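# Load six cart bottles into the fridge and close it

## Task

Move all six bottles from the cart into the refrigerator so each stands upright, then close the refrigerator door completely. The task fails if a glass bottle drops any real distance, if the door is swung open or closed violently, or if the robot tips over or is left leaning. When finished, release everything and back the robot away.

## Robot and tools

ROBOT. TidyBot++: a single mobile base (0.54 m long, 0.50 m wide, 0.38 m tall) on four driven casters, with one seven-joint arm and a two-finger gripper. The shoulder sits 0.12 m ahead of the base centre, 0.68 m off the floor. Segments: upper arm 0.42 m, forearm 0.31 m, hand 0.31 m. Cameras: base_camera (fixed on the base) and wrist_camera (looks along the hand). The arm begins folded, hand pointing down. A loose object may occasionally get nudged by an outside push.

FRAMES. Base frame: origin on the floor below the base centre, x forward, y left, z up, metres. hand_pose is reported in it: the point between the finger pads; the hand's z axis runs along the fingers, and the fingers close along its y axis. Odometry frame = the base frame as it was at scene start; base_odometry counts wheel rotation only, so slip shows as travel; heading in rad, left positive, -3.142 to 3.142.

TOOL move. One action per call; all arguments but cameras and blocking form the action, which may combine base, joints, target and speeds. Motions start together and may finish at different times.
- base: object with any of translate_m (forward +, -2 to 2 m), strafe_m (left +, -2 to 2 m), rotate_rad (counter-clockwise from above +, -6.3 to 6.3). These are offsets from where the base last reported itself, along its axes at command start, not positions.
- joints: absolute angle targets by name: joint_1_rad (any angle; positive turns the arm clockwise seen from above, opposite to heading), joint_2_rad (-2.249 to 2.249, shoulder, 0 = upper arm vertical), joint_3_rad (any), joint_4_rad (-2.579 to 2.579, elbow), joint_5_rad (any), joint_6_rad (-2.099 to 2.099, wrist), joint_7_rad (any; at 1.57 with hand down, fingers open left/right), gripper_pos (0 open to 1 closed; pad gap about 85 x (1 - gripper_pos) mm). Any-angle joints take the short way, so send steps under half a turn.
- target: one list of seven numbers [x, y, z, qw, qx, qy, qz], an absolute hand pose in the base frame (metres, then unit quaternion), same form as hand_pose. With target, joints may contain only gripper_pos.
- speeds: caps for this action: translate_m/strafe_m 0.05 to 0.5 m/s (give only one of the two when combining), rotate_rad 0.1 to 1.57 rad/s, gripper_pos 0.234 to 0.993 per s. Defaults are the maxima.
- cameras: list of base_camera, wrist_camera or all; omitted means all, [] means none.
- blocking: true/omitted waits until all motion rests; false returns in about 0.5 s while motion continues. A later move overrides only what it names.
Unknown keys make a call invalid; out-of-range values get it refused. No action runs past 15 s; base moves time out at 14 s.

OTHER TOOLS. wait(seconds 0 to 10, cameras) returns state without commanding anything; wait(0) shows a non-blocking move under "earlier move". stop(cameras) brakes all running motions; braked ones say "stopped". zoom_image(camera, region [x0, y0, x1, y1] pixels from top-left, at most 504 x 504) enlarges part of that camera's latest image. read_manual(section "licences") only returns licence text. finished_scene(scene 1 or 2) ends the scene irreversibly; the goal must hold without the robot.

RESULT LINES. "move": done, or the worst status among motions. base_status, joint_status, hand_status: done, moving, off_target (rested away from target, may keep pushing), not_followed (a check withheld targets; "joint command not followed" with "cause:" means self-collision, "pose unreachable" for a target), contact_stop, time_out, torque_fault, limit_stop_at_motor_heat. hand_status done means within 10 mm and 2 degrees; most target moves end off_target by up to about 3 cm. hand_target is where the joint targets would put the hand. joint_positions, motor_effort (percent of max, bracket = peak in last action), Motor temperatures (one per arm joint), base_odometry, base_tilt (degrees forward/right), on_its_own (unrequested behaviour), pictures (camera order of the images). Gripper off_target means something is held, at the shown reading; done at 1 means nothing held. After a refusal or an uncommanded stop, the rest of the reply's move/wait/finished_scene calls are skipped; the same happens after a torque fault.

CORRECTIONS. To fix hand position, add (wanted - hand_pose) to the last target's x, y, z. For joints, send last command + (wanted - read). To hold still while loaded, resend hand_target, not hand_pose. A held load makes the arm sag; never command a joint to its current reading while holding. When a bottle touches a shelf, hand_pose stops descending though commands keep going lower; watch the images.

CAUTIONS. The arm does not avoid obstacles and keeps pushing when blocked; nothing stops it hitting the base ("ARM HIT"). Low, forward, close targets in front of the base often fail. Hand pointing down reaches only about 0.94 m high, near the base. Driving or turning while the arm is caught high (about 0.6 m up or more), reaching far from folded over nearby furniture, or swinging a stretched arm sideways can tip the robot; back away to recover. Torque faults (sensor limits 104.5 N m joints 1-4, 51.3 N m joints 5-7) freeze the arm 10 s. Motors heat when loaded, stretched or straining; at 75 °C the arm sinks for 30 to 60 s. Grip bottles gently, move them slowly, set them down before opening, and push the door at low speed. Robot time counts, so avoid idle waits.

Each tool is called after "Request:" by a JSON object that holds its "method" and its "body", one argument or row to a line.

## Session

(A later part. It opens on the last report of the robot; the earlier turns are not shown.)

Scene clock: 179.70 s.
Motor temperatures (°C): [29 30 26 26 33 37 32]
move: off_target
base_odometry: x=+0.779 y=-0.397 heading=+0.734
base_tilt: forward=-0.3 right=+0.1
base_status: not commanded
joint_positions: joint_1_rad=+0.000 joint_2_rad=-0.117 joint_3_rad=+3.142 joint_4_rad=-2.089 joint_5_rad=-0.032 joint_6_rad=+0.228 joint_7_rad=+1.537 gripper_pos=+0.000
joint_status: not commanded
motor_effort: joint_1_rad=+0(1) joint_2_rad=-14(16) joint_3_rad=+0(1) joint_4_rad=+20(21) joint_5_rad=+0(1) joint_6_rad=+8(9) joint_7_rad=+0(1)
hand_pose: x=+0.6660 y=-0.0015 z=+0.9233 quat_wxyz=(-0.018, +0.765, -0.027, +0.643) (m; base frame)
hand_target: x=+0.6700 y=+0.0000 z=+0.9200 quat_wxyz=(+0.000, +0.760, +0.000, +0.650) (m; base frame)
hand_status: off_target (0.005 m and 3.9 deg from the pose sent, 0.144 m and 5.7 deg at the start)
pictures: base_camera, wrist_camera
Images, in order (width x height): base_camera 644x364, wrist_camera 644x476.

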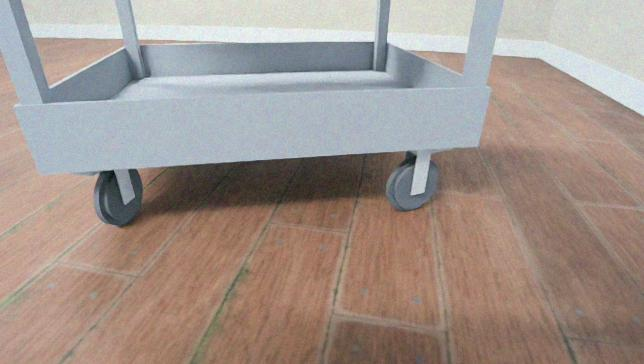

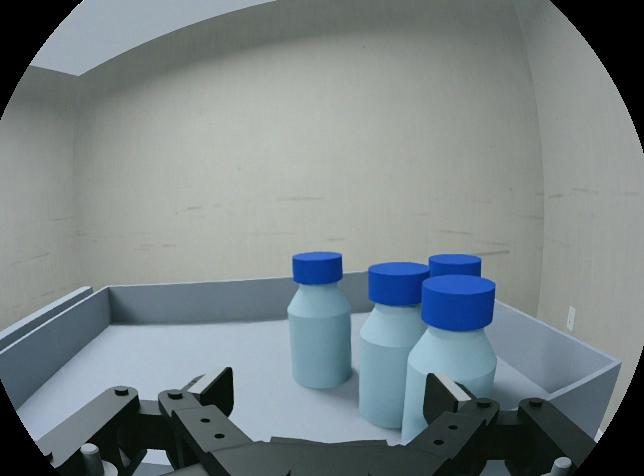

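Request:
{"method": "move", "body": {
  "base": {"strafe_m": 0.237},
  "joints": {"joint_1_rad": 0.35, "gripper_pos": 0.2},
  "cameras": ["wrist_camera"]
}}

Scene clock: 183.97 s.
Motor temperatures (°C): [29 30 26 26 33 37 32]
move: done
base_odometry: x=+0.621 y=-0.221 heading=+0.733
base_tilt: forward=-0.3 right=+0.1
base_status: done
joint_positions: joint_1_rad=+0.335 joint_2_rad=-0.117 joint_3_rad=+3.146 joint_4_rad=-2.089 joint_5_rad=-0.031 joint_6_rad=+0.230 joint_7_rad=+1.537 gripper_pos=+0.200
joint_status: all done
motor_effort: joint_1_rad=+1(2) joint_2_rad=-13(15) joint_3_rad=+1(2) joint_4_rad=+19(20) joint_5_rad=+0(1) joint_6_rad=+8(9) joint_7_rad=+0(1)
hand_pose: x=+0.6347 y=-0.1829 z=+0.9241 quat_wxyz=(+0.091, +0.749, -0.155, +0.638) (m; base frame)
hand_target: x=+0.6339 y=-0.1963 z=+0.9200 quat_wxyz=(+0.118, +0.747, -0.138, +0.639) (m; base frame)
hand_status: not commanded
pictures: wrist_camera
Images, in order (width x height): wrist_camera 644x476.

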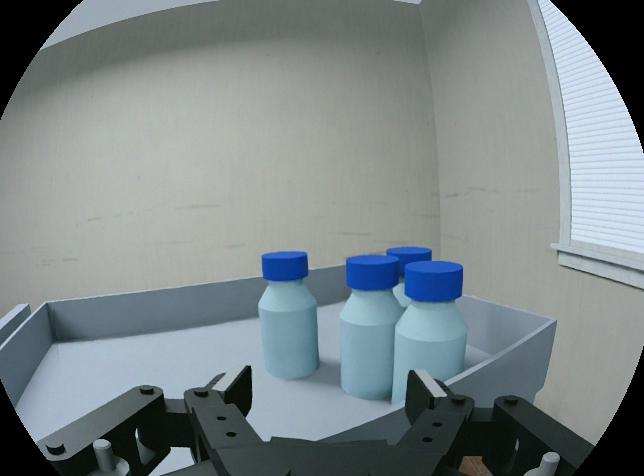

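Request:
{"method": "move", "body": {
  "base": {"translate_m": 0.175},
  "speeds": {"translate_m": 0.3},
  "cameras": ["wrist_camera"]
}}

Scene clock: 185.73 s.
Motor temperatures (°C): [29 30 26 26 33 37 32]
move: done
base_odometry: x=+0.751 y=-0.103 heading=+0.733
base_tilt: forward=-0.3 right=+0.1
base_status: done
joint_positions: joint_1_rad=+0.339 joint_2_rad=-0.109 joint_3_rad=+3.146 joint_4_rad=-2.090 joint_5_rad=-0.030 joint_6_rad=+0.233 joint_7_rad=+1.537 gripper_pos=+0.200
joint_status: not commanded
motor_effort: joint_1_rad=+0(2) joint_2_rad=-13(16) joint_3_rad=+0(1) joint_4_rad=+19(21) joint_5_rad=-1(1) joint_6_rad=+7(9) joint_7_rad=+0(1)
hand_pose: x=+0.6357 y=-0.1858 z=+0.9199 quat_wxyz=(+0.092, +0.751, -0.157, +0.635) (m; base frame)
hand_target: x=+0.6339 y=-0.1963 z=+0.9200 quat_wxyz=(+0.118, +0.747, -0.138, +0.639) (m; base frame)
hand_status: not commanded
pictures: wrist_camera
Images, in order (width x height): wrist_camera 644x476.

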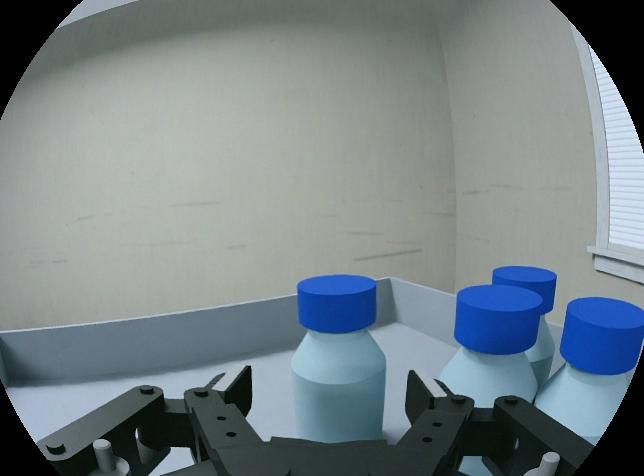

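Request:
{"method": "move", "body": {
  "base": {"translate_m": 0.0757, "strafe_m": -0.029},
  "speeds": {"translate_m": 0.15},
  "cameras": ["wrist_camera"]
}}

Scene clock: 187.53 s.
Motor temperatures (°C): [29 30 26 26 33 37 32]
move: done
base_odometry: x=+0.826 y=-0.074 heading=+0.733
base_tilt: forward=-0.3 right=+0.1
base_status: done
joint_positions: joint_1_rad=+0.339 joint_2_rad=-0.108 joint_3_rad=+3.146 joint_4_rad=-2.090 joint_5_rad=-0.030 joint_6_rad=+0.234 joint_7_rad=+1.537 gripper_pos=+0.200
joint_status: not commanded
motor_effort: joint_1_rad=+1(2) joint_2_rad=-14(16) joint_3_rad=+1(1) joint_4_rad=+19(20) joint_5_rad=+0(1) joint_6_rad=+9(9) joint_7_rad=+0(1)
hand_pose: x=+0.6358 y=-0.1859 z=+0.9197 quat_wxyz=(+0.092, +0.751, -0.157, +0.635) (m; base frame)
hand_target: x=+0.6339 y=-0.1963 z=+0.9200 quat_wxyz=(+0.118, +0.747, -0.138, +0.639) (m; base frame)
hand_status: not commanded
pictures: wrist_camera
Images, in order (width x height): wrist_camera 644x476.

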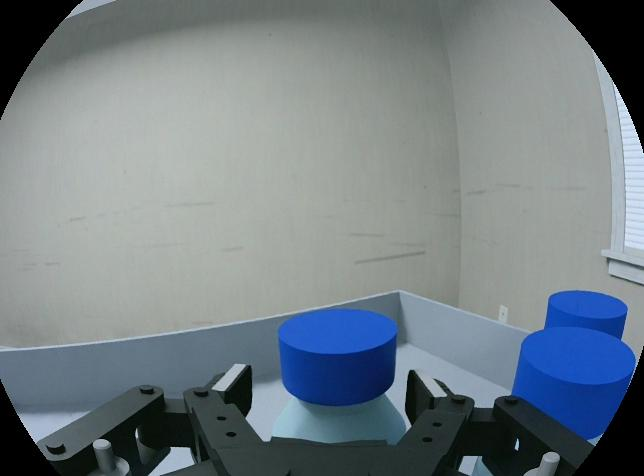

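Request:
{"method": "move", "body": {
  "base": {"translate_m": 0.005, "strafe_m": -0.0065},
  "speeds": {"translate_m": 0.15},
  "cameras": ["wrist_camera"]
}}

Scene clock: 188.53 s.
Motor temperatures (°C): [29 30 26 26 33 37 32]
move: done
base_odometry: x=+0.834 y=-0.075 heading=+0.734
base_tilt: forward=-0.3 right=+0.1
base_status: done
joint_positions: joint_1_rad=+0.341 joint_2_rad=-0.107 joint_3_rad=+3.146 joint_4_rad=-2.090 joint_5_rad=-0.030 joint_6_rad=+0.234 joint_7_rad=+1.537 gripper_pos=+0.200
joint_status: not commanded
motor_effort: joint_1_rad=+1(2) joint_2_rad=-13(16) joint_3_rad=+0(3) joint_4_rad=+20(20) joint_5_rad=+0(1) joint_6_rad=+8(9) joint_7_rad=+1(1)
hand_pose: x=+0.6358 y=-0.1868 z=+0.9190 quat_wxyz=(+0.093, +0.751, -0.158, +0.635) (m; base frame)
hand_target: x=+0.6339 y=-0.1963 z=+0.9200 quat_wxyz=(+0.118, +0.747, -0.138, +0.639) (m; base frame)
hand_status: not commanded
pictures: wrist_camera
Images, in order (width x height): wrist_camera 644x476.

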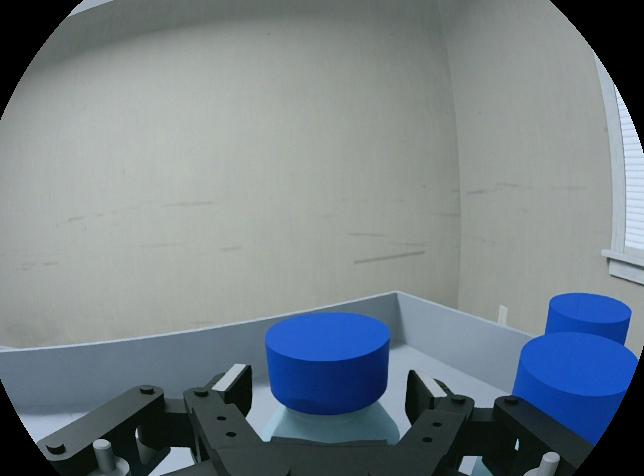

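Request:
{"method": "move", "body": {
  "joints": {"gripper_pos": 0.49},
  "speeds": {"gripper_pos": 0.234},
  "cameras": []
}}

Request:
{"method": "move", "body": {
  "joints": {"joint_2_rad": -0.22, "joint_4_rad": -1.67, "joint_6_rad": -0.17},
  "cameras": ["wrist_camera"]
}}

Scene clock: 190.73 s.
Motor temperatures (°C): [29 30 26 26 33 37 32]
move: off_target
base_odometry: x=+0.834 y=-0.075 heading=+0.734
base_tilt: forward=-0.3 right=+0.1
base_status: not commanded
joint_positions: joint_1_rad=+0.341 joint_2_rad=-0.107 joint_3_rad=+3.146 joint_4_rad=-2.090 joint_5_rad=-0.029 joint_6_rad=+0.236 joint_7_rad=+1.537 gripper_pos=+0.442
joint_status: gripper_pos off_target (ended at +0.442, target +0.490)
motor_effort: joint_1_rad=+3(3) joint_2_rad=-12(14) joint_3_rad=+2(3) joint_4_rad=+19(20) joint_5_rad=-1(1) joint_6_rad=+7(9) joint_7_rad=+1(1)
hand_pose: x=+0.6359 y=-0.1868 z=+0.9195 quat_wxyz=(+0.093, +0.750, -0.157, +0.635) (m; base frame)
hand_target: x=+0.6339 y=-0.1963 z=+0.9200 quat_wxyz=(+0.118, +0.747, -0.138, +0.639) (m; base frame)
hand_status: not commanded
pictures: none
No camera images: "cameras" was empty.

Scene clock: 192.63 s.
Motor temperatures (°C): [29 30 26 26 33 37 32]
move: off_target
base_odometry: x=+0.834 y=-0.075 heading=+0.734
base_tilt: forward=-0.3 right=+0.1
base_status: not commanded
joint_positions: joint_1_rad=+0.341 joint_2_rad=-0.198 joint_3_rad=+3.146 joint_4_rad=-1.735 joint_5_rad=-0.029 joint_6_rad=-0.126 joint_7_rad=+1.537 gripper_pos=+0.442
joint_status: joint_4_rad off_target (ended at -1.735, target -1.670); the others done
motor_effort: joint_1_rad=+1(3) joint_2_rad=-15(22) joint_3_rad=+1(3) joint_4_rad=+26(27) joint_5_rad=+0(1) joint_6_rad=+12(14) joint_7_rad=+0(1)
hand_pose: x=+0.6291 y=-0.1816 z=+1.0764 quat_wxyz=(+0.094, +0.724, -0.149, +0.667) (m; base frame)
hand_target: x=+0.6146 y=-0.1917 z=+1.1150 quat_wxyz=(+0.126, +0.712, -0.133, +0.678) (m; base frame)
hand_status: not commanded
pictures: wrist_camera
Images, in order (width x height): wrist_camera 644x476.

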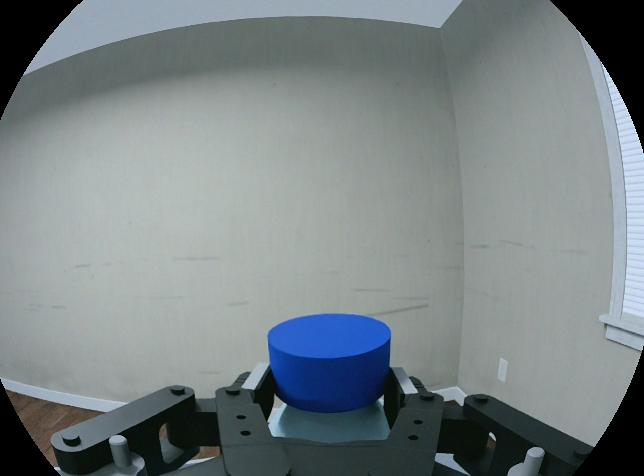

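Request:
{"method": "move", "body": {
  "base": {"translate_m": -0.45},
  "cameras": []
}}

Request:
{"method": "move", "body": {
  "base": {"translate_m": 0.334, "strafe_m": 0.690, "rotate_rad": 1.287},
  "speeds": {"rotate_rad": 0.6},
  "target": [0.655, 0.14, 1.11, -0.018, 0.752, -0.004, 0.659]
}}

Scene clock: 195.63 s.
Motor temperatures (°C): [29 30 26 26 33 37 32]
move: done
base_odometry: x=+0.500 y=-0.377 heading=+0.734
base_tilt: forward=-0.3 right=+0.1
base_status: done
joint_positions: joint_1_rad=+0.343 joint_2_rad=-0.210 joint_3_rad=+3.147 joint_4_rad=-1.735 joint_5_rad=-0.029 joint_6_rad=-0.132 joint_7_rad=+1.537 gripper_pos=+0.442
joint_status: not commanded
motor_effort: joint_1_rad=+1(3) joint_2_rad=-15(21) joint_3_rad=+1(3) joint_4_rad=+26(27) joint_5_rad=+0(1) joint_6_rad=+13(14) joint_7_rad=+0(1)
hand_pose: x=+0.6241 y=-0.1812 z=+1.0811 quat_wxyz=(+0.095, +0.722, -0.149, +0.669) (m; base frame)
hand_target: x=+0.6146 y=-0.1917 z=+1.1150 quat_wxyz=(+0.126, +0.712, -0.133, +0.678) (m; base frame)
hand_status: not commanded
pictures: none
No camera images: "cameras" was empty.

Scene clock: 198.70 s.
Motor temperatures (°C): [29 30 26 27 33 37 32]
move: off_target
base_odometry: x=+0.286 y=+0.360 heading=+2.021
base_tilt: forward=-0.3 right=+0.1
base_status: done
joint_positions: joint_1_rad=+0.859 joint_2_rad=-0.228 joint_3_rad=+2.147 joint_4_rad=-1.568 joint_5_rad=+0.163 joint_6_rad=-0.320 joint_7_rad=+1.177 gripper_pos=+0.442
joint_status: not commanded
motor_effort: joint_1_rad=+1(4) joint_2_rad=-4(18) joint_3_rad=+5(7) joint_4_rad=+25(26) joint_5_rad=+2(2) joint_6_rad=+12(13) joint_7_rad=+0(1)
hand_pose: x=+0.6612 y=+0.1345 z=+1.0745 quat_wxyz=(-0.023, +0.766, +0.000, +0.642) (m; base frame)
hand_target: x=+0.6550 y=+0.1400 z=+1.1100 quat_wxyz=(-0.018, +0.752, -0.004, +0.659) (m; base frame)
hand_status: off_target (0.036 m and 2.6 deg from the pose sent, 0.324 m and 21.4 deg at the start)
pictures: base_camera, wrist_camera
Images, in order (width x height): base_camera 644x364, wrist_camera 644x476.

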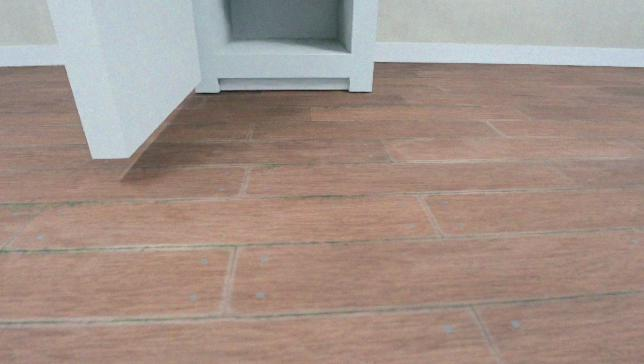

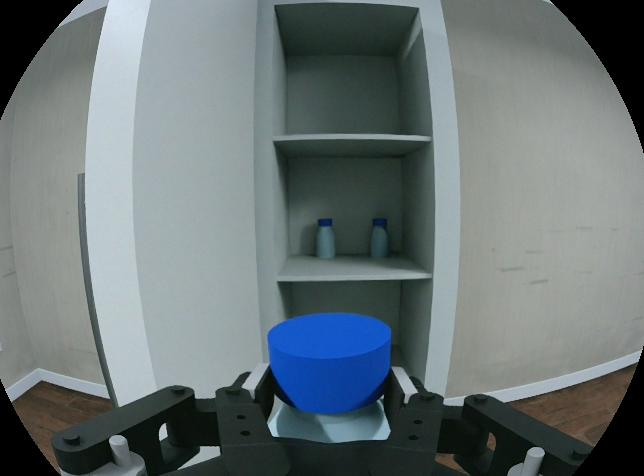

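Request:
{"method": "move", "body": {
  "base": {"translate_m": 0.85},
  "target": [0.655, 0.127, 1.13, -0.018, 0.744, -0.004, 0.668]
}}

Scene clock: 202.30 s.
Motor temperatures (°C): [29 30 26 27 33 37 32]
move: off_target
base_odometry: x=-0.084 y=+1.125 heading=+2.022
base_tilt: forward=-0.3 right=+0.1
base_status: done
joint_positions: joint_1_rad=+0.233 joint_2_rad=-0.123 joint_3_rad=+2.562 joint_4_rad=-1.544 joint_5_rad=+0.700 joint_6_rad=-0.418 joint_7_rad=+0.774 gripper_pos=+0.442
joint_status: not commanded
motor_effort: joint_1_rad=+0(2) joint_2_rad=-15(17) joint_3_rad=+2(6) joint_4_rad=+25(26) joint_5_rad=+4(4) joint_6_rad=+8(12) joint_7_rad=+0(1)
hand_pose: x=+0.6602 y=+0.1395 z=+1.0858 quat_wxyz=(-0.027, +0.765, +0.015, +0.643) (m; base frame)
hand_target: x=+0.6550 y=+0.1270 z=+1.1300 quat_wxyz=(-0.018, +0.744, -0.004, +0.668) (m; base frame)
hand_status: off_target (0.046 m and 4.5 deg from the pose sent, 0.056 m and 4.0 deg at the start)
pictures: base_camera, wrist_camera
Images, in order (width x height): base_camera 644x364, wrist_camera 644x476.

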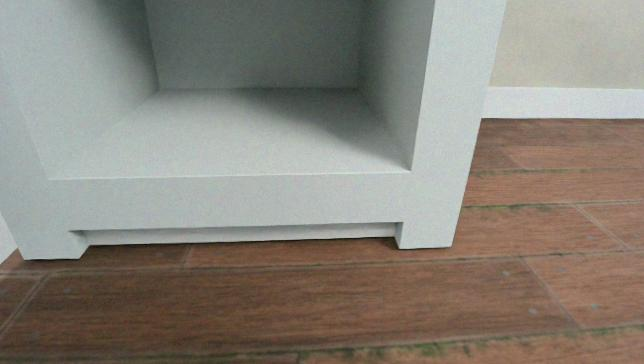

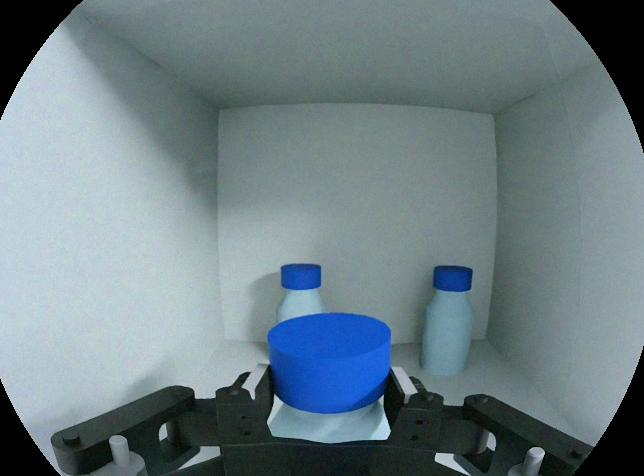

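Request:
{"method": "move", "body": {
  "base": {"translate_m": 0.15, "strafe_m": -0.03},
  "speeds": {"translate_m": 0.25},
  "target": [0.655, 0.120, 1.14, -0.018, 0.736, -0.013, 0.677],
  "cameras": ["wrist_camera"]
}}

Scene clock: 205.07 s.
Motor temperatures (°C): [29 30 26 27 33 37 32]
move: off_target
base_odometry: x=-0.123 y=+1.273 heading=+2.023
base_tilt: forward=-0.3 right=+0.1
base_status: done
joint_positions: joint_1_rad=+0.237 joint_2_rad=-0.122 joint_3_rad=+2.562 joint_4_rad=-1.538 joint_5_rad=+0.715 joint_6_rad=-0.418 joint_7_rad=+0.746 gripper_pos=+0.442
joint_status: not commanded
motor_effort: joint_1_rad=+1(2) joint_2_rad=-15(18) joint_3_rad=+1(3) joint_4_rad=+25(26) joint_5_rad=+4(4) joint_6_rad=+9(10) joint_7_rad=+1(1)
hand_pose: x=+0.6616 y=+0.1356 z=+1.0902 quat_wxyz=(-0.030, +0.762, +0.006, +0.647) (m; base frame)
hand_target: x=+0.6550 y=+0.1200 z=+1.1400 quat_wxyz=(-0.018, +0.736, -0.013, +0.677) (m; base frame)
hand_status: off_target (0.053 m and 5.3 deg from the pose sent, 0.058 m and 6.1 deg at the start)
pictures: wrist_camera
Images, in order (width x height): wrist_camera 644x476.

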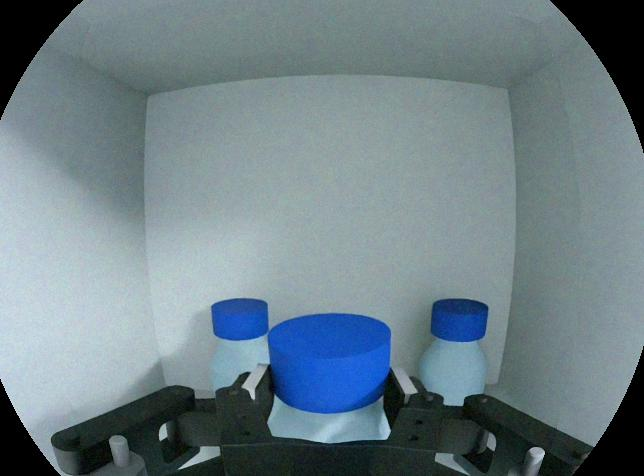

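Request:
{"method": "move", "body": {
  "base": {"translate_m": 0.15, "strafe_m": -0.008},
  "speeds": {"translate_m": 0.2},
  "cameras": ["wrist_camera"]
}}

Scene clock: 207.13 s.
Motor temperatures (°C): [29 30 26 27 33 37 32]
move: done
base_odometry: x=-0.181 y=+1.412 heading=+2.022
base_tilt: forward=-0.3 right=+0.1
base_status: done
joint_positions: joint_1_rad=+0.237 joint_2_rad=-0.122 joint_3_rad=+2.562 joint_4_rad=-1.537 joint_5_rad=+0.716 joint_6_rad=-0.418 joint_7_rad=+0.746 gripper_pos=+0.442
joint_status: not commanded
motor_effort: joint_1_rad=+1(3) joint_2_rad=-16(18) joint_3_rad=+2(5) joint_4_rad=+25(26) joint_5_rad=+4(4) joint_6_rad=+8(9) joint_7_rad=+0(1)
hand_pose: x=+0.6617 y=+0.1356 z=+1.0906 quat_wxyz=(-0.030, +0.762, +0.006, +0.647) (m; base frame)
hand_target: x=+0.6550 y=+0.1200 z=+1.1400 quat_wxyz=(-0.018, +0.736, -0.013, +0.677) (m; base frame)
hand_status: not commanded
pictures: wrist_camera
Images, in order (width x height): wrist_camera 644x476.

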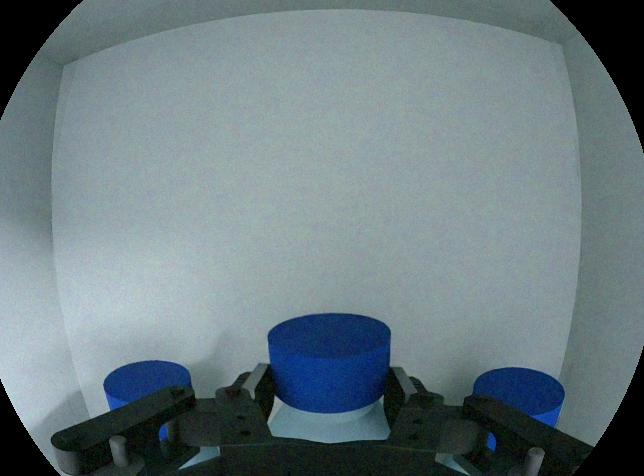

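Request:
{"method": "move", "body": {
  "base": {"translate_m": 0.015},
  "target": [0.655, 0.120, 1.112, -0.018, 0.739, -0.013, 0.674],
  "cameras": []
}}

Request:
{"method": "move", "body": {
  "target": [0.655, 0.120, 1.102, -0.018, 0.741, -0.013, 0.672],
  "cameras": ["wrist_camera"]
}}

Scene clock: 210.03 s.
Motor temperatures (°C): [29 30 26 27 33 37 32]
move: off_target
base_odometry: x=-0.188 y=+1.426 heading=+2.022
base_tilt: forward=-0.3 right=+0.1
base_status: done
joint_positions: joint_1_rad=+0.810 joint_2_rad=-0.234 joint_3_rad=+2.241 joint_4_rad=-1.556 joint_5_rad=+0.197 joint_6_rad=-0.358 joint_7_rad=+1.120 gripper_pos=+0.442
joint_status: not commanded
motor_effort: joint_1_rad=+1(2) joint_2_rad=-5(19) joint_3_rad=+5(6) joint_4_rad=+25(26) joint_5_rad=+2(4) joint_6_rad=+11(11) joint_7_rad=+0(1)
hand_pose: x=+0.6574 y=+0.1005 z=+1.0849 quat_wxyz=(-0.014, +0.765, -0.036, +0.643) (m; base frame)
hand_target: x=+0.6550 y=+0.1200 z=+1.1120 quat_wxyz=(-0.018, +0.739, -0.013, +0.674) (m; base frame)
hand_status: off_target (0.033 m and 5.3 deg from the pose sent, 0.027 m and 4.8 deg at the start)
pictures: none
No camera images: "cameras" was empty.

Scene clock: 210.70 s.
Motor temperatures (°C): [29 30 26 27 33 37 32]
move: off_target
base_odometry: x=-0.188 y=+1.426 heading=+2.022
base_tilt: forward=-0.3 right=+0.1
base_status: not commanded
joint_positions: joint_1_rad=+0.828 joint_2_rad=-0.244 joint_3_rad=+2.235 joint_4_rad=-1.587 joint_5_rad=+0.153 joint_6_rad=-0.333 joint_7_rad=+1.152 gripper_pos=+0.442
joint_status: not commanded
motor_effort: joint_1_rad=+1(2) joint_2_rad=-5(5) joint_3_rad=+5(6) joint_4_rad=+25(26) joint_5_rad=+1(2) joint_6_rad=+11(12) joint_7_rad=+1(1)
hand_pose: x=+0.6573 y=+0.1006 z=+1.0737 quat_wxyz=(-0.015, +0.767, -0.036, +0.641) (m; base frame)
hand_target: x=+0.6550 y=+0.1200 z=+1.1020 quat_wxyz=(-0.018, +0.741, -0.013, +0.672) (m; base frame)
hand_status: off_target (0.034 m and 5.4 deg from the pose sent, 0.026 m and 5.0 deg at the start)
pictures: wrist_camera
Images, in order (width x height): wrist_camera 644x476.

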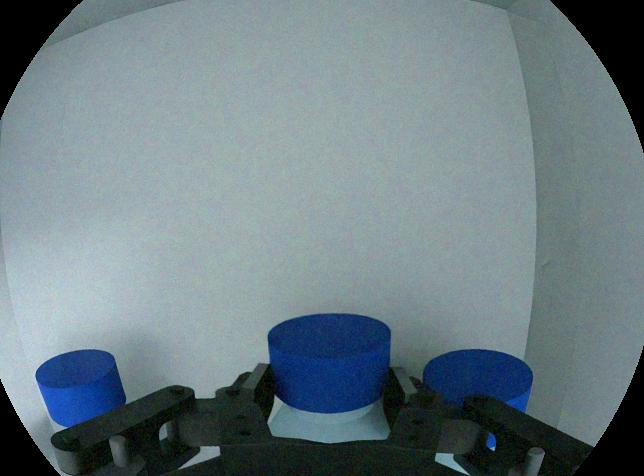

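Request:
{"method": "move", "body": {
  "target": [0.655, 0.148, 1.102, -0.033, 0.741, 0.004, 0.672],
  "cameras": ["wrist_camera"]
}}

Scene clock: 212.30 s.
Motor temperatures (°C): [29 30 26 27 33 37 32]
move: off_target
base_odometry: x=-0.188 y=+1.426 heading=+2.022
base_tilt: forward=-0.3 right=+0.1
base_status: not commanded
joint_positions: joint_1_rad=+0.864 joint_2_rad=-0.248 joint_3_rad=+2.170 joint_4_rad=-1.587 joint_5_rad=+0.118 joint_6_rad=-0.333 joint_7_rad=+1.181 gripper_pos=+0.442
joint_status: not commanded
motor_effort: joint_1_rad=+0(2) joint_2_rad=-4(5) joint_3_rad=+5(6) joint_4_rad=+25(25) joint_5_rad=+2(2) joint_6_rad=+12(12) joint_7_rad=+1(1)
hand_pose: x=+0.6571 y=+0.1243 z=+1.0659 quat_wxyz=(-0.024, +0.772, -0.019, +0.635) (m; base frame)
hand_target: x=+0.6550 y=+0.1480 z=+1.1020 quat_wxyz=(-0.033, +0.740, +0.004, +0.671) (m; base frame)
hand_status: off_target (0.043 m and 6.2 deg from the pose sent, 0.055 m and 6.8 deg at the start)
pictures: wrist_camera
Images, in order (width x height): wrist_camera 644x476.

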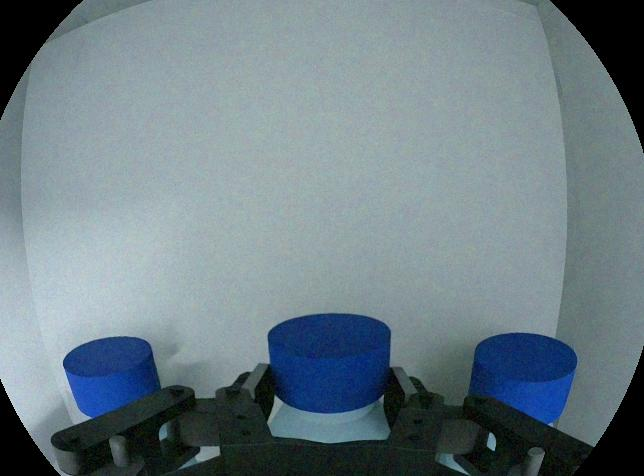

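Request:
{"method": "move", "body": {
  "target": [0.655, 0.154, 1.090, -0.035, 0.735, 0.005, 0.677],
  "cameras": []
}}

Request:
{"method": "move", "body": {
  "target": [0.655, 0.154, 1.080, -0.035, 0.735, 0.005, 0.677],
  "cameras": ["wrist_camera"]
}}

Scene clock: 213.47 s.
Motor temperatures (°C): [29 30 26 27 33 37 32]
move: off_target
base_odometry: x=-0.188 y=+1.426 heading=+2.022
base_tilt: forward=-0.3 right=+0.1
base_status: not commanded
joint_positions: joint_1_rad=+0.912 joint_2_rad=-0.275 joint_3_rad=+2.142 joint_4_rad=-1.629 joint_5_rad=+0.022 joint_6_rad=-0.269 joint_7_rad=+1.247 gripper_pos=+0.442
joint_status: not commanded
motor_effort: joint_1_rad=+0(2) joint_2_rad=-2(4) joint_3_rad=+6(6) joint_4_rad=+24(26) joint_5_rad=+1(2) joint_6_rad=+12(13) joint_7_rad=+0(1)
hand_pose: x=+0.6575 y=+0.1314 z=+1.0595 quat_wxyz=(-0.030, +0.764, -0.017, +0.644) (m; base frame)
hand_target: x=+0.6550 y=+0.1540 z=+1.0900 quat_wxyz=(-0.035, +0.735, +0.005, +0.677) (m; base frame)
hand_status: off_target (0.038 m and 5.7 deg from the pose sent, 0.038 m and 7.1 deg at the start)
pictures: none
No camera images: "cameras" was empty.

Scene clock: 214.13 s.
Motor temperatures (°C): [29 30 26 27 33 37 32]
move: off_target
base_odometry: x=-0.188 y=+1.426 heading=+2.022
base_tilt: forward=-0.3 right=+0.1
base_status: not commanded
joint_positions: joint_1_rad=+0.917 joint_2_rad=-0.282 joint_3_rad=+2.139 joint_4_rad=-1.660 joint_5_rad=-0.005 joint_6_rad=-0.238 joint_7_rad=+1.267 gripper_pos=+0.442
joint_status: not commanded
motor_effort: joint_1_rad=+0(1) joint_2_rad=-1(2) joint_3_rad=+5(6) joint_4_rad=+24(25) joint_5_rad=+1(1) joint_6_rad=+12(12) joint_7_rad=+0(1)
hand_pose: x=+0.6569 y=+0.1334 z=+1.0511 quat_wxyz=(-0.031, +0.764, -0.016, +0.645) (m; base frame)
hand_target: x=+0.6550 y=+0.1540 z=+1.0800 quat_wxyz=(-0.035, +0.735, +0.005, +0.677) (m; base frame)
hand_status: off_target (0.036 m and 5.5 deg from the pose sent, 0.031 m and 5.7 deg at the start)
pictures: wrist_camera
Images, in order (width x height): wrist_camera 644x476.

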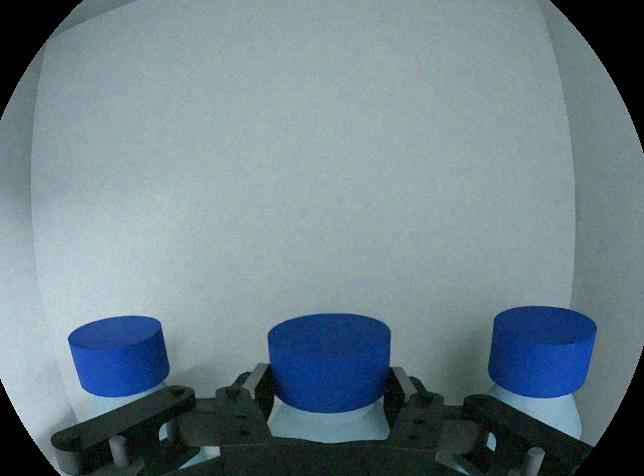

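Request:
{"method": "move", "body": {
  "target": [0.655, 0.154, 1.072, -0.035, 0.735, 0.005, 0.677],
  "cameras": []
}}

Request:
{"method": "move", "body": {
  "target": [0.655, 0.154, 1.064, -0.035, 0.735, 0.005, 0.677],
  "cameras": ["wrist_camera"]
}}

Scene clock: 215.20 s.
Motor temperatures (°C): [29 30 26 27 33 37 32]
move: off_target
base_odometry: x=-0.188 y=+1.426 heading=+2.022
base_tilt: forward=-0.3 right=+0.1
base_status: not commanded
joint_positions: joint_1_rad=+0.923 joint_2_rad=-0.290 joint_3_rad=+2.137 joint_4_rad=-1.678 joint_5_rad=-0.025 joint_6_rad=-0.207 joint_7_rad=+1.285 gripper_pos=+0.442
joint_status: not commanded
motor_effort: joint_1_rad=+0(1) joint_2_rad=-2(2) joint_3_rad=+6(6) joint_4_rad=+24(25) joint_5_rad=+0(1) joint_6_rad=+12(12) joint_7_rad=+0(1)
hand_pose: x=+0.6569 y=+0.1341 z=+1.0508 quat_wxyz=(-0.031, +0.758, -0.013, +0.651) (m; base frame)
hand_target: x=+0.6550 y=+0.1540 z=+1.0720 quat_wxyz=(-0.035, +0.735, +0.005, +0.677) (m; base frame)
hand_status: off_target (0.029 m and 4.6 deg from the pose sent, 0.029 m and 5.5 deg at the start)
pictures: none
No camera images: "cameras" was empty.

Scene clock: 215.80 s.
Motor temperatures (°C): [29 30 26 27 33 37 32]
move: off_target
base_odometry: x=-0.188 y=+1.426 heading=+2.022
base_tilt: forward=-0.3 right=+0.1
base_status: not commanded
joint_positions: joint_1_rad=+0.931 joint_2_rad=-0.297 joint_3_rad=+2.133 joint_4_rad=-1.695 joint_5_rad=-0.043 joint_6_rad=-0.175 joint_7_rad=+1.301 gripper_pos=+0.442
joint_status: not commanded
motor_effort: joint_1_rad=+0(1) joint_2_rad=+0(1) joint_3_rad=+5(6) joint_4_rad=+23(24) joint_5_rad=+0(1) joint_6_rad=+10(11) joint_7_rad=+0(1)
hand_pose: x=+0.6571 y=+0.1346 z=+1.0503 quat_wxyz=(-0.030, +0.753, -0.011, +0.657) (m; base frame)
hand_target: x=+0.6550 y=+0.1540 z=+1.0640 quat_wxyz=(-0.035, +0.735, +0.005, +0.677) (m; base frame)
hand_status: off_target (0.024 m and 3.7 deg from the pose sent, 0.024 m and 4.6 deg at the start)
pictures: wrist_camera
Images, in order (width x height): wrist_camera 644x476.

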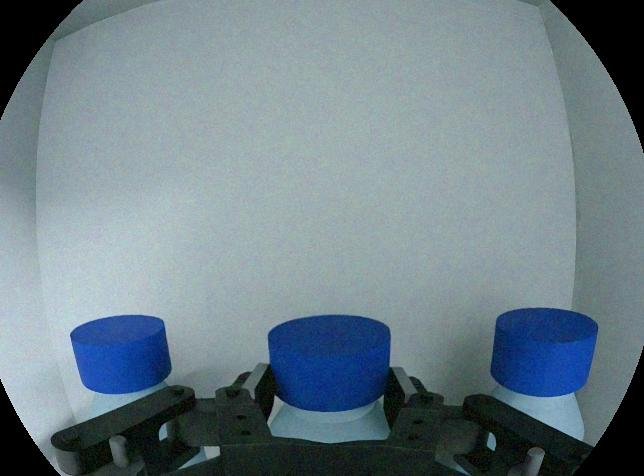

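Request:
{"method": "move", "body": {
  "target": [0.655, 0.154, 1.066, -0.035, 0.748, 0.005, 0.663],
  "cameras": []
}}

Request:
{"method": "move", "body": {
  "joints": {"gripper_pos": 0.2},
  "speeds": {"gripper_pos": 0.234},
  "cameras": ["wrist_camera"]
}}

Scene clock: 217.03 s.
Motor temperatures (°C): [29 30 26 27 33 37 32]
move: off_target
base_odometry: x=-0.188 y=+1.426 heading=+2.022
base_tilt: forward=-0.3 right=+0.1
base_status: not commanded
joint_positions: joint_1_rad=+0.927 joint_2_rad=-0.295 joint_3_rad=+2.133 joint_4_rad=-1.689 joint_5_rad=-0.031 joint_6_rad=-0.185 joint_7_rad=+1.298 gripper_pos=+0.442
joint_status: not commanded
motor_effort: joint_1_rad=+1(1) joint_2_rad=-1(2) joint_3_rad=+5(6) joint_4_rad=+23(23) joint_5_rad=+1(1) joint_6_rad=+9(11) joint_7_rad=+0(1)
hand_pose: x=+0.6568 y=+0.1354 z=+1.0506 quat_wxyz=(-0.028, +0.755, -0.008, +0.655) (m; base frame)
hand_target: x=+0.6550 y=+0.1540 z=+1.0660 quat_wxyz=(-0.035, +0.748, +0.005, +0.663) (m; base frame)
hand_status: off_target (0.024 m and 2.1 deg from the pose sent, 0.025 m and 2.2 deg at the start)
pictures: none
No camera images: "cameras" was empty.

Scene clock: 218.60 s.
Motor temperatures (°C): [29 30 26 27 33 37 32]
move: done
base_odometry: x=-0.188 y=+1.426 heading=+2.022
base_tilt: forward=-0.3 right=+0.1
base_status: not commanded
joint_positions: joint_1_rad=+0.927 joint_2_rad=-0.295 joint_3_rad=+2.133 joint_4_rad=-1.686 joint_5_rad=-0.031 joint_6_rad=-0.185 joint_7_rad=+1.298 gripper_pos=+0.200
joint_status: all done
motor_effort: joint_1_rad=+1(1) joint_2_rad=-1(2) joint_3_rad=+5(6) joint_4_rad=+20(23) joint_5_rad=+0(1) joint_6_rad=+8(10) joint_7_rad=+0(1)
hand_pose: x=+0.6569 y=+0.1360 z=+1.0528 quat_wxyz=(-0.028, +0.754, -0.008, +0.657) (m; base frame)
hand_target: x=+0.6550 y=+0.1540 z=+1.0660 quat_wxyz=(-0.035, +0.748, +0.005, +0.663) (m; base frame)
hand_status: not commanded
pictures: wrist_camera
Images, in order (width x height): wrist_camera 644x476.

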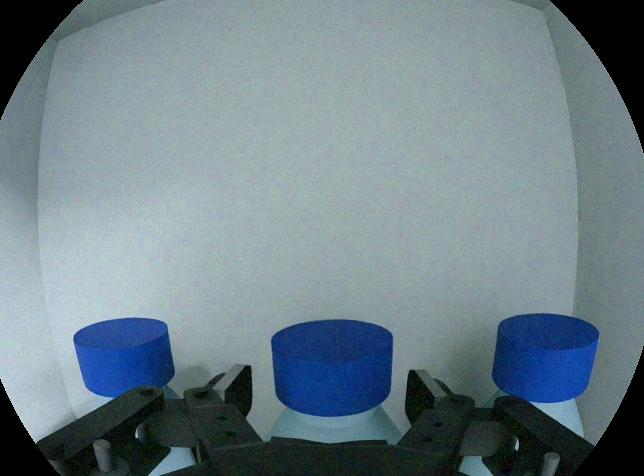

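Request:
{"method": "move", "body": {
  "base": {"translate_m": -1.15},
  "cameras": ["wrist_camera"]
}}

Request:
{"method": "move", "body": {
  "base": {"translate_m": -1.232, "strafe_m": -0.105, "rotate_rad": -1.288},
  "speeds": {"rotate_rad": 0.6},
  "joints": {"joint_1_rad": -0.36, "joint_2_rad": -0.1, "joint_3_rad": 3.15, "joint_4_rad": -2.11, "joint_5_rad": -0.006, "joint_6_rad": 0.23, "joint_7_rad": 1.583, "gripper_pos": 0.1}
}}

Scene clock: 226.10 s.
Motor temperatures (°C): [29 30 26 27 33 37 32]
move: done
base_odometry: x=+0.314 y=+0.391 heading=+2.023
base_tilt: forward=-0.3 right=+0.1
base_status: done
joint_positions: joint_1_rad=+0.926 joint_2_rad=-0.295 joint_3_rad=+2.132 joint_4_rad=-1.686 joint_5_rad=-0.031 joint_6_rad=-0.185 joint_7_rad=+1.298 gripper_pos=+0.200
joint_status: not commanded
motor_effort: joint_1_rad=+1(3) joint_2_rad=+0(4) joint_3_rad=+5(7) joint_4_rad=+20(22) joint_5_rad=+0(1) joint_6_rad=+8(9) joint_7_rad=+0(1)
hand_pose: x=+0.6567 y=+0.1373 z=+1.0527 quat_wxyz=(-0.029, +0.754, -0.007, +0.657) (m; base frame)
hand_target: x=+0.6550 y=+0.1540 z=+1.0660 quat_wxyz=(-0.035, +0.748, +0.005, +0.663) (m; base frame)
hand_status: not commanded
pictures: wrist_camera
Images, in order (width x height): wrist_camera 644x476.

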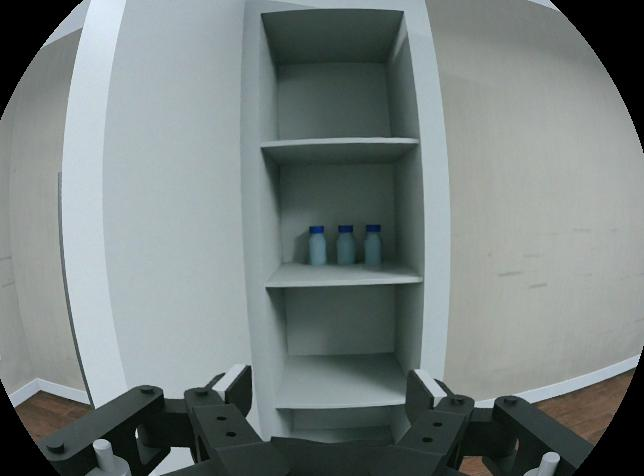

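Scene clock: 229.73 s.
Motor temperatures (°C): [29 30 26 27 33 37 32]
move: done
base_odometry: x=+0.946 y=-0.672 heading=+0.733
base_tilt: forward=-0.3 right=+0.1
base_status: done
joint_positions: joint_1_rad=-0.349 joint_2_rad=-0.122 joint_3_rad=+3.143 joint_4_rad=-2.091 joint_5_rad=-0.031 joint_6_rad=+0.182 joint_7_rad=+1.537 gripper_pos=+0.100
joint_status: all done
motor_effort: joint_1_rad=+0(3) joint_2_rad=-13(15) joint_3_rad=+0(7) joint_4_rad=+19(22) joint_5_rad=-1(1) joint_6_rad=+8(9) joint_7_rad=+0(2)
hand_pose: x=+0.6294 y=+0.1845 z=+0.9105 quat_wxyz=(-0.126, +0.772, +0.108, +0.614) (m; base frame)
hand_target: x=+0.6324 y=+0.1891 z=+0.9022 quat_wxyz=(-0.108, +0.765, +0.138, +0.620) (m; base frame)
hand_status: not commanded
pictures: base_camera, wrist_camera
Images, in order (width x height): base_camera 644x364, wrist_camera 644x476.

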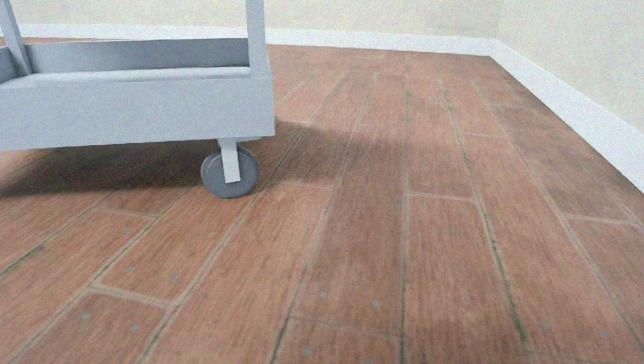

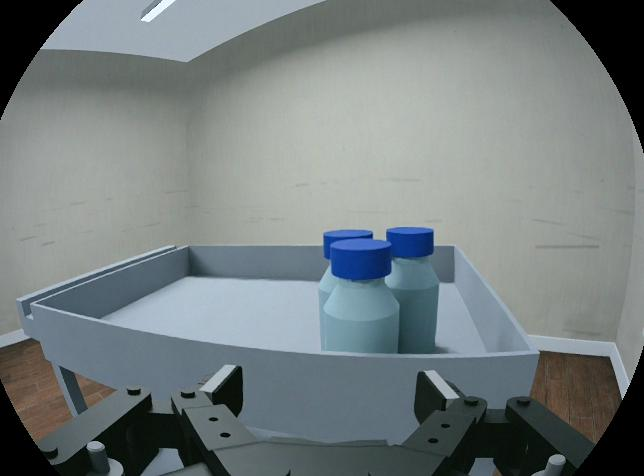

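Request:
{"method": "move", "body": {
  "base": {"translate_m": 0.074, "strafe_m": 0.004},
  "joints": {"joint_6_rad": 0.29, "gripper_pos": 0.15},
  "cameras": ["wrist_camera"]
}}

Scene clock: 231.73 s.
Motor temperatures (°C): [29 30 26 27 33 37 32]
move: done
base_odometry: x=+0.999 y=-0.620 heading=+0.733
base_tilt: forward=-0.3 right=+0.1
base_status: done
joint_positions: joint_1_rad=-0.351 joint_2_rad=-0.105 joint_3_rad=+3.143 joint_4_rad=-2.096 joint_5_rad=-0.031 joint_6_rad=+0.252 joint_7_rad=+1.538 gripper_pos=+0.152
joint_status: all done
motor_effort: joint_1_rad=+0(2) joint_2_rad=-14(17) joint_3_rad=+0(2) joint_4_rad=+19(21) joint_5_rad=+0(1) joint_6_rad=+8(10) joint_7_rad=+0(1)
hand_pose: x=+0.6361 y=+0.1872 z=+0.9198 quat_wxyz=(-0.129, +0.757, +0.106, +0.632) (m; base frame)
hand_target: x=+0.6356 y=+0.1902 z=+0.9205 quat_wxyz=(-0.112, +0.746, +0.134, +0.643) (m; base frame)
hand_status: not commanded
pictures: wrist_camera
Images, in order (width x height): wrist_camera 644x476.

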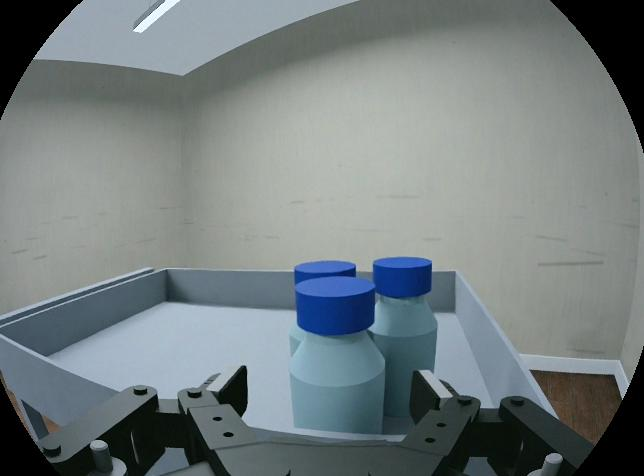

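Request:
{"method": "move", "body": {
  "base": {"translate_m": 0.074, "strafe_m": 0.0255},
  "speeds": {"translate_m": 0.15},
  "cameras": ["wrist_camera"]
}}

Scene clock: 233.13 s.
Motor temperatures (°C): [29 30 26 27 33 37 32]
move: done
base_odometry: x=+1.037 y=-0.551 heading=+0.733
base_tilt: forward=-0.3 right=+0.1
base_status: done
joint_positions: joint_1_rad=-0.351 joint_2_rad=-0.106 joint_3_rad=+3.143 joint_4_rad=-2.096 joint_5_rad=-0.031 joint_6_rad=+0.252 joint_7_rad=+1.538 gripper_pos=+0.152
joint_status: not commanded
motor_effort: joint_1_rad=+1(2) joint_2_rad=-13(16) joint_3_rad=+1(1) joint_4_rad=+20(20) joint_5_rad=+0(1) joint_6_rad=+8(9) joint_7_rad=-1(1)
hand_pose: x=+0.6357 y=+0.1871 z=+0.9204 quat_wxyz=(-0.129, +0.756, +0.106, +0.633) (m; base frame)
hand_target: x=+0.6356 y=+0.1902 z=+0.9205 quat_wxyz=(-0.112, +0.746, +0.134, +0.643) (m; base frame)
hand_status: not commanded
pictures: wrist_camera
Images, in order (width x height): wrist_camera 644x476.

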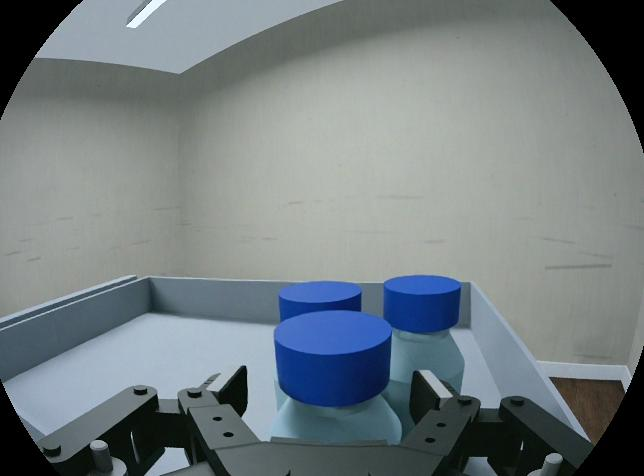

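Request:
{"method": "move", "body": {
  "base": {"translate_m": 0.0095, "strafe_m": 0.001},
  "speeds": {"translate_m": 0.1},
  "cameras": ["wrist_camera"]
}}

Scene clock: 234.13 s.
Motor temperatures (°C): [29 30 26 27 33 37 32]
move: done
base_odometry: x=+1.043 y=-0.544 heading=+0.733
base_tilt: forward=-0.3 right=+0.1
base_status: done
joint_positions: joint_1_rad=-0.351 joint_2_rad=-0.104 joint_3_rad=+3.143 joint_4_rad=-2.096 joint_5_rad=-0.031 joint_6_rad=+0.252 joint_7_rad=+1.538 gripper_pos=+0.152
joint_status: not commanded
motor_effort: joint_1_rad=+0(2) joint_2_rad=-13(17) joint_3_rad=+1(2) joint_4_rad=+19(20) joint_5_rad=+0(1) joint_6_rad=+7(9) joint_7_rad=+0(1)
hand_pose: x=+0.6360 y=+0.1874 z=+0.9194 quat_wxyz=(-0.129, +0.757, +0.107, +0.632) (m; base frame)
hand_target: x=+0.6356 y=+0.1902 z=+0.9205 quat_wxyz=(-0.112, +0.746, +0.134, +0.643) (m; base frame)
hand_status: not commanded
pictures: wrist_camera
Images, in order (width x height): wrist_camera 644x476.

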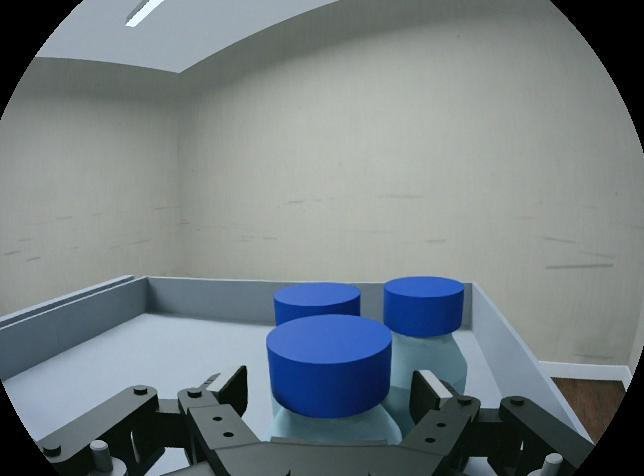

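Request:
{"method": "move", "body": {
  "joints": {"gripper_pos": 0.49},
  "speeds": {"gripper_pos": 0.234},
  "cameras": ["wrist_camera"]
}}

Request:
{"method": "move", "body": {
  "joints": {"joint_2_rad": -0.22, "joint_4_rad": -1.67, "joint_6_rad": -0.13},
  "cameras": ["wrist_camera"]
}}

Request:
{"method": "move", "body": {
  "base": {"translate_m": -0.45},
  "cameras": ["wrist_camera"]
}}

Scene clock: 236.77 s.
Motor temperatures (°C): [29 30 26 27 33 37 32]
move: off_target
base_odometry: x=+1.043 y=-0.544 heading=+0.733
base_tilt: forward=-0.3 right=+0.1
base_status: not commanded
joint_positions: joint_1_rad=-0.351 joint_2_rad=-0.104 joint_3_rad=+3.143 joint_4_rad=-2.096 joint_5_rad=-0.031 joint_6_rad=+0.252 joint_7_rad=+1.538 gripper_pos=+0.435
joint_status: gripper_pos off_target (ended at +0.435, target +0.490)
motor_effort: joint_1_rad=+1(1) joint_2_rad=-11(15) joint_3_rad=+0(1) joint_4_rad=+19(20) joint_5_rad=+0(1) joint_6_rad=+7(9) joint_7_rad=+0(1)
hand_pose: x=+0.6360 y=+0.1874 z=+0.9195 quat_wxyz=(-0.129, +0.757, +0.107, +0.632) (m; base frame)
hand_target: x=+0.6356 y=+0.1902 z=+0.9205 quat_wxyz=(-0.112, +0.746, +0.134, +0.643) (m; base frame)
hand_status: not commanded
pictures: wrist_camera
Images, in order (width x height): wrist_camera 644x476.

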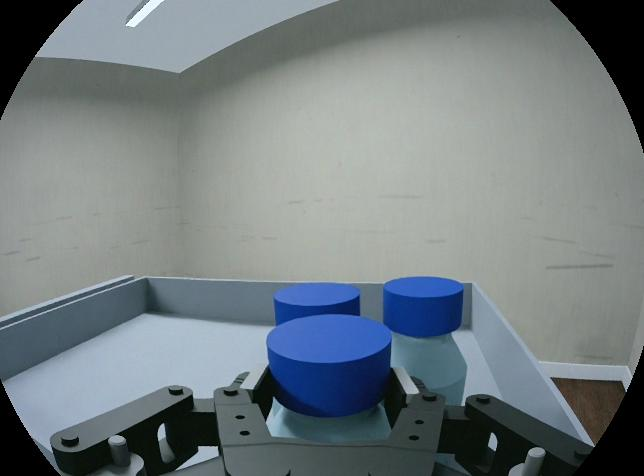

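Scene clock: 238.67 s.
Motor temperatures (°C): [29 30 26 27 33 37 32]
move: off_target
base_odometry: x=+1.043 y=-0.544 heading=+0.733
base_tilt: forward=-0.3 right=+0.1
base_status: not commanded
joint_positions: joint_1_rad=-0.351 joint_2_rad=-0.197 joint_3_rad=+3.143 joint_4_rad=-1.734 joint_5_rad=-0.031 joint_6_rad=-0.086 joint_7_rad=+1.539 gripper_pos=+0.435
joint_status: joint_4_rad off_target (ended at -1.734, target -1.670); the others done
motor_effort: joint_1_rad=+1(2) joint_2_rad=-17(20) joint_3_rad=+1(1) joint_4_rad=+26(28) joint_5_rad=+0(1) joint_6_rad=+13(14) joint_7_rad=+0(1)
hand_pose: x=+0.6281 y=+0.1879 z=+1.0887 quat_wxyz=(-0.142, +0.718, +0.104, +0.673) (m; base frame)
hand_target: x=+0.6178 y=+0.1839 z=+1.1275 quat_wxyz=(-0.122, +0.699, +0.126, +0.693) (m; base frame)
hand_status: not commanded
pictures: wrist_camera
Images, in order (width x height): wrist_camera 644x476.

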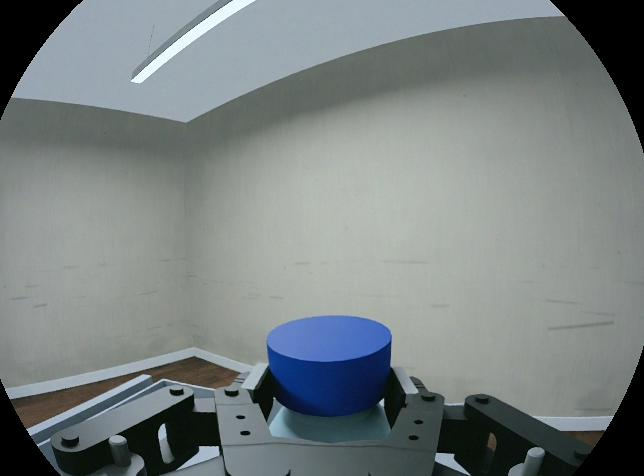

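Scene clock: 240.73 s.
Motor temperatures (°C): [29 30 26 27 33 37 32]
move: done
base_odometry: x=+0.709 y=-0.845 heading=+0.732
base_tilt: forward=-0.3 right=+0.1
base_status: done
joint_positions: joint_1_rad=-0.354 joint_2_rad=-0.210 joint_3_rad=+3.144 joint_4_rad=-1.734 joint_5_rad=-0.031 joint_6_rad=-0.092 joint_7_rad=+1.539 gripper_pos=+0.435
joint_status: not commanded
motor_effort: joint_1_rad=+1(2) joint_2_rad=-15(21) joint_3_rad=+0(3) joint_4_rad=+26(27) joint_5_rad=+0(1) joint_6_rad=+12(14) joint_7_rad=+0(1)
hand_pose: x=+0.6228 y=+0.1871 z=+1.0938 quat_wxyz=(-0.143, +0.715, +0.105, +0.676) (m; base frame)
hand_target: x=+0.6178 y=+0.1839 z=+1.1275 quat_wxyz=(-0.122, +0.699, +0.126, +0.693) (m; base frame)
hand_status: not commanded
pictures: wrist_camera
Images, in order (width x height): wrist_camera 644x476.

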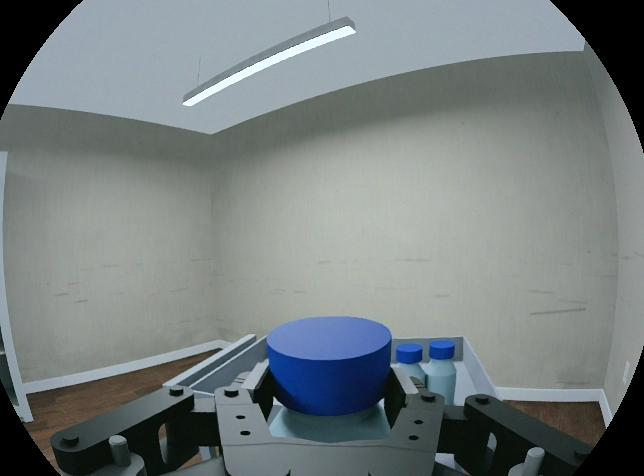

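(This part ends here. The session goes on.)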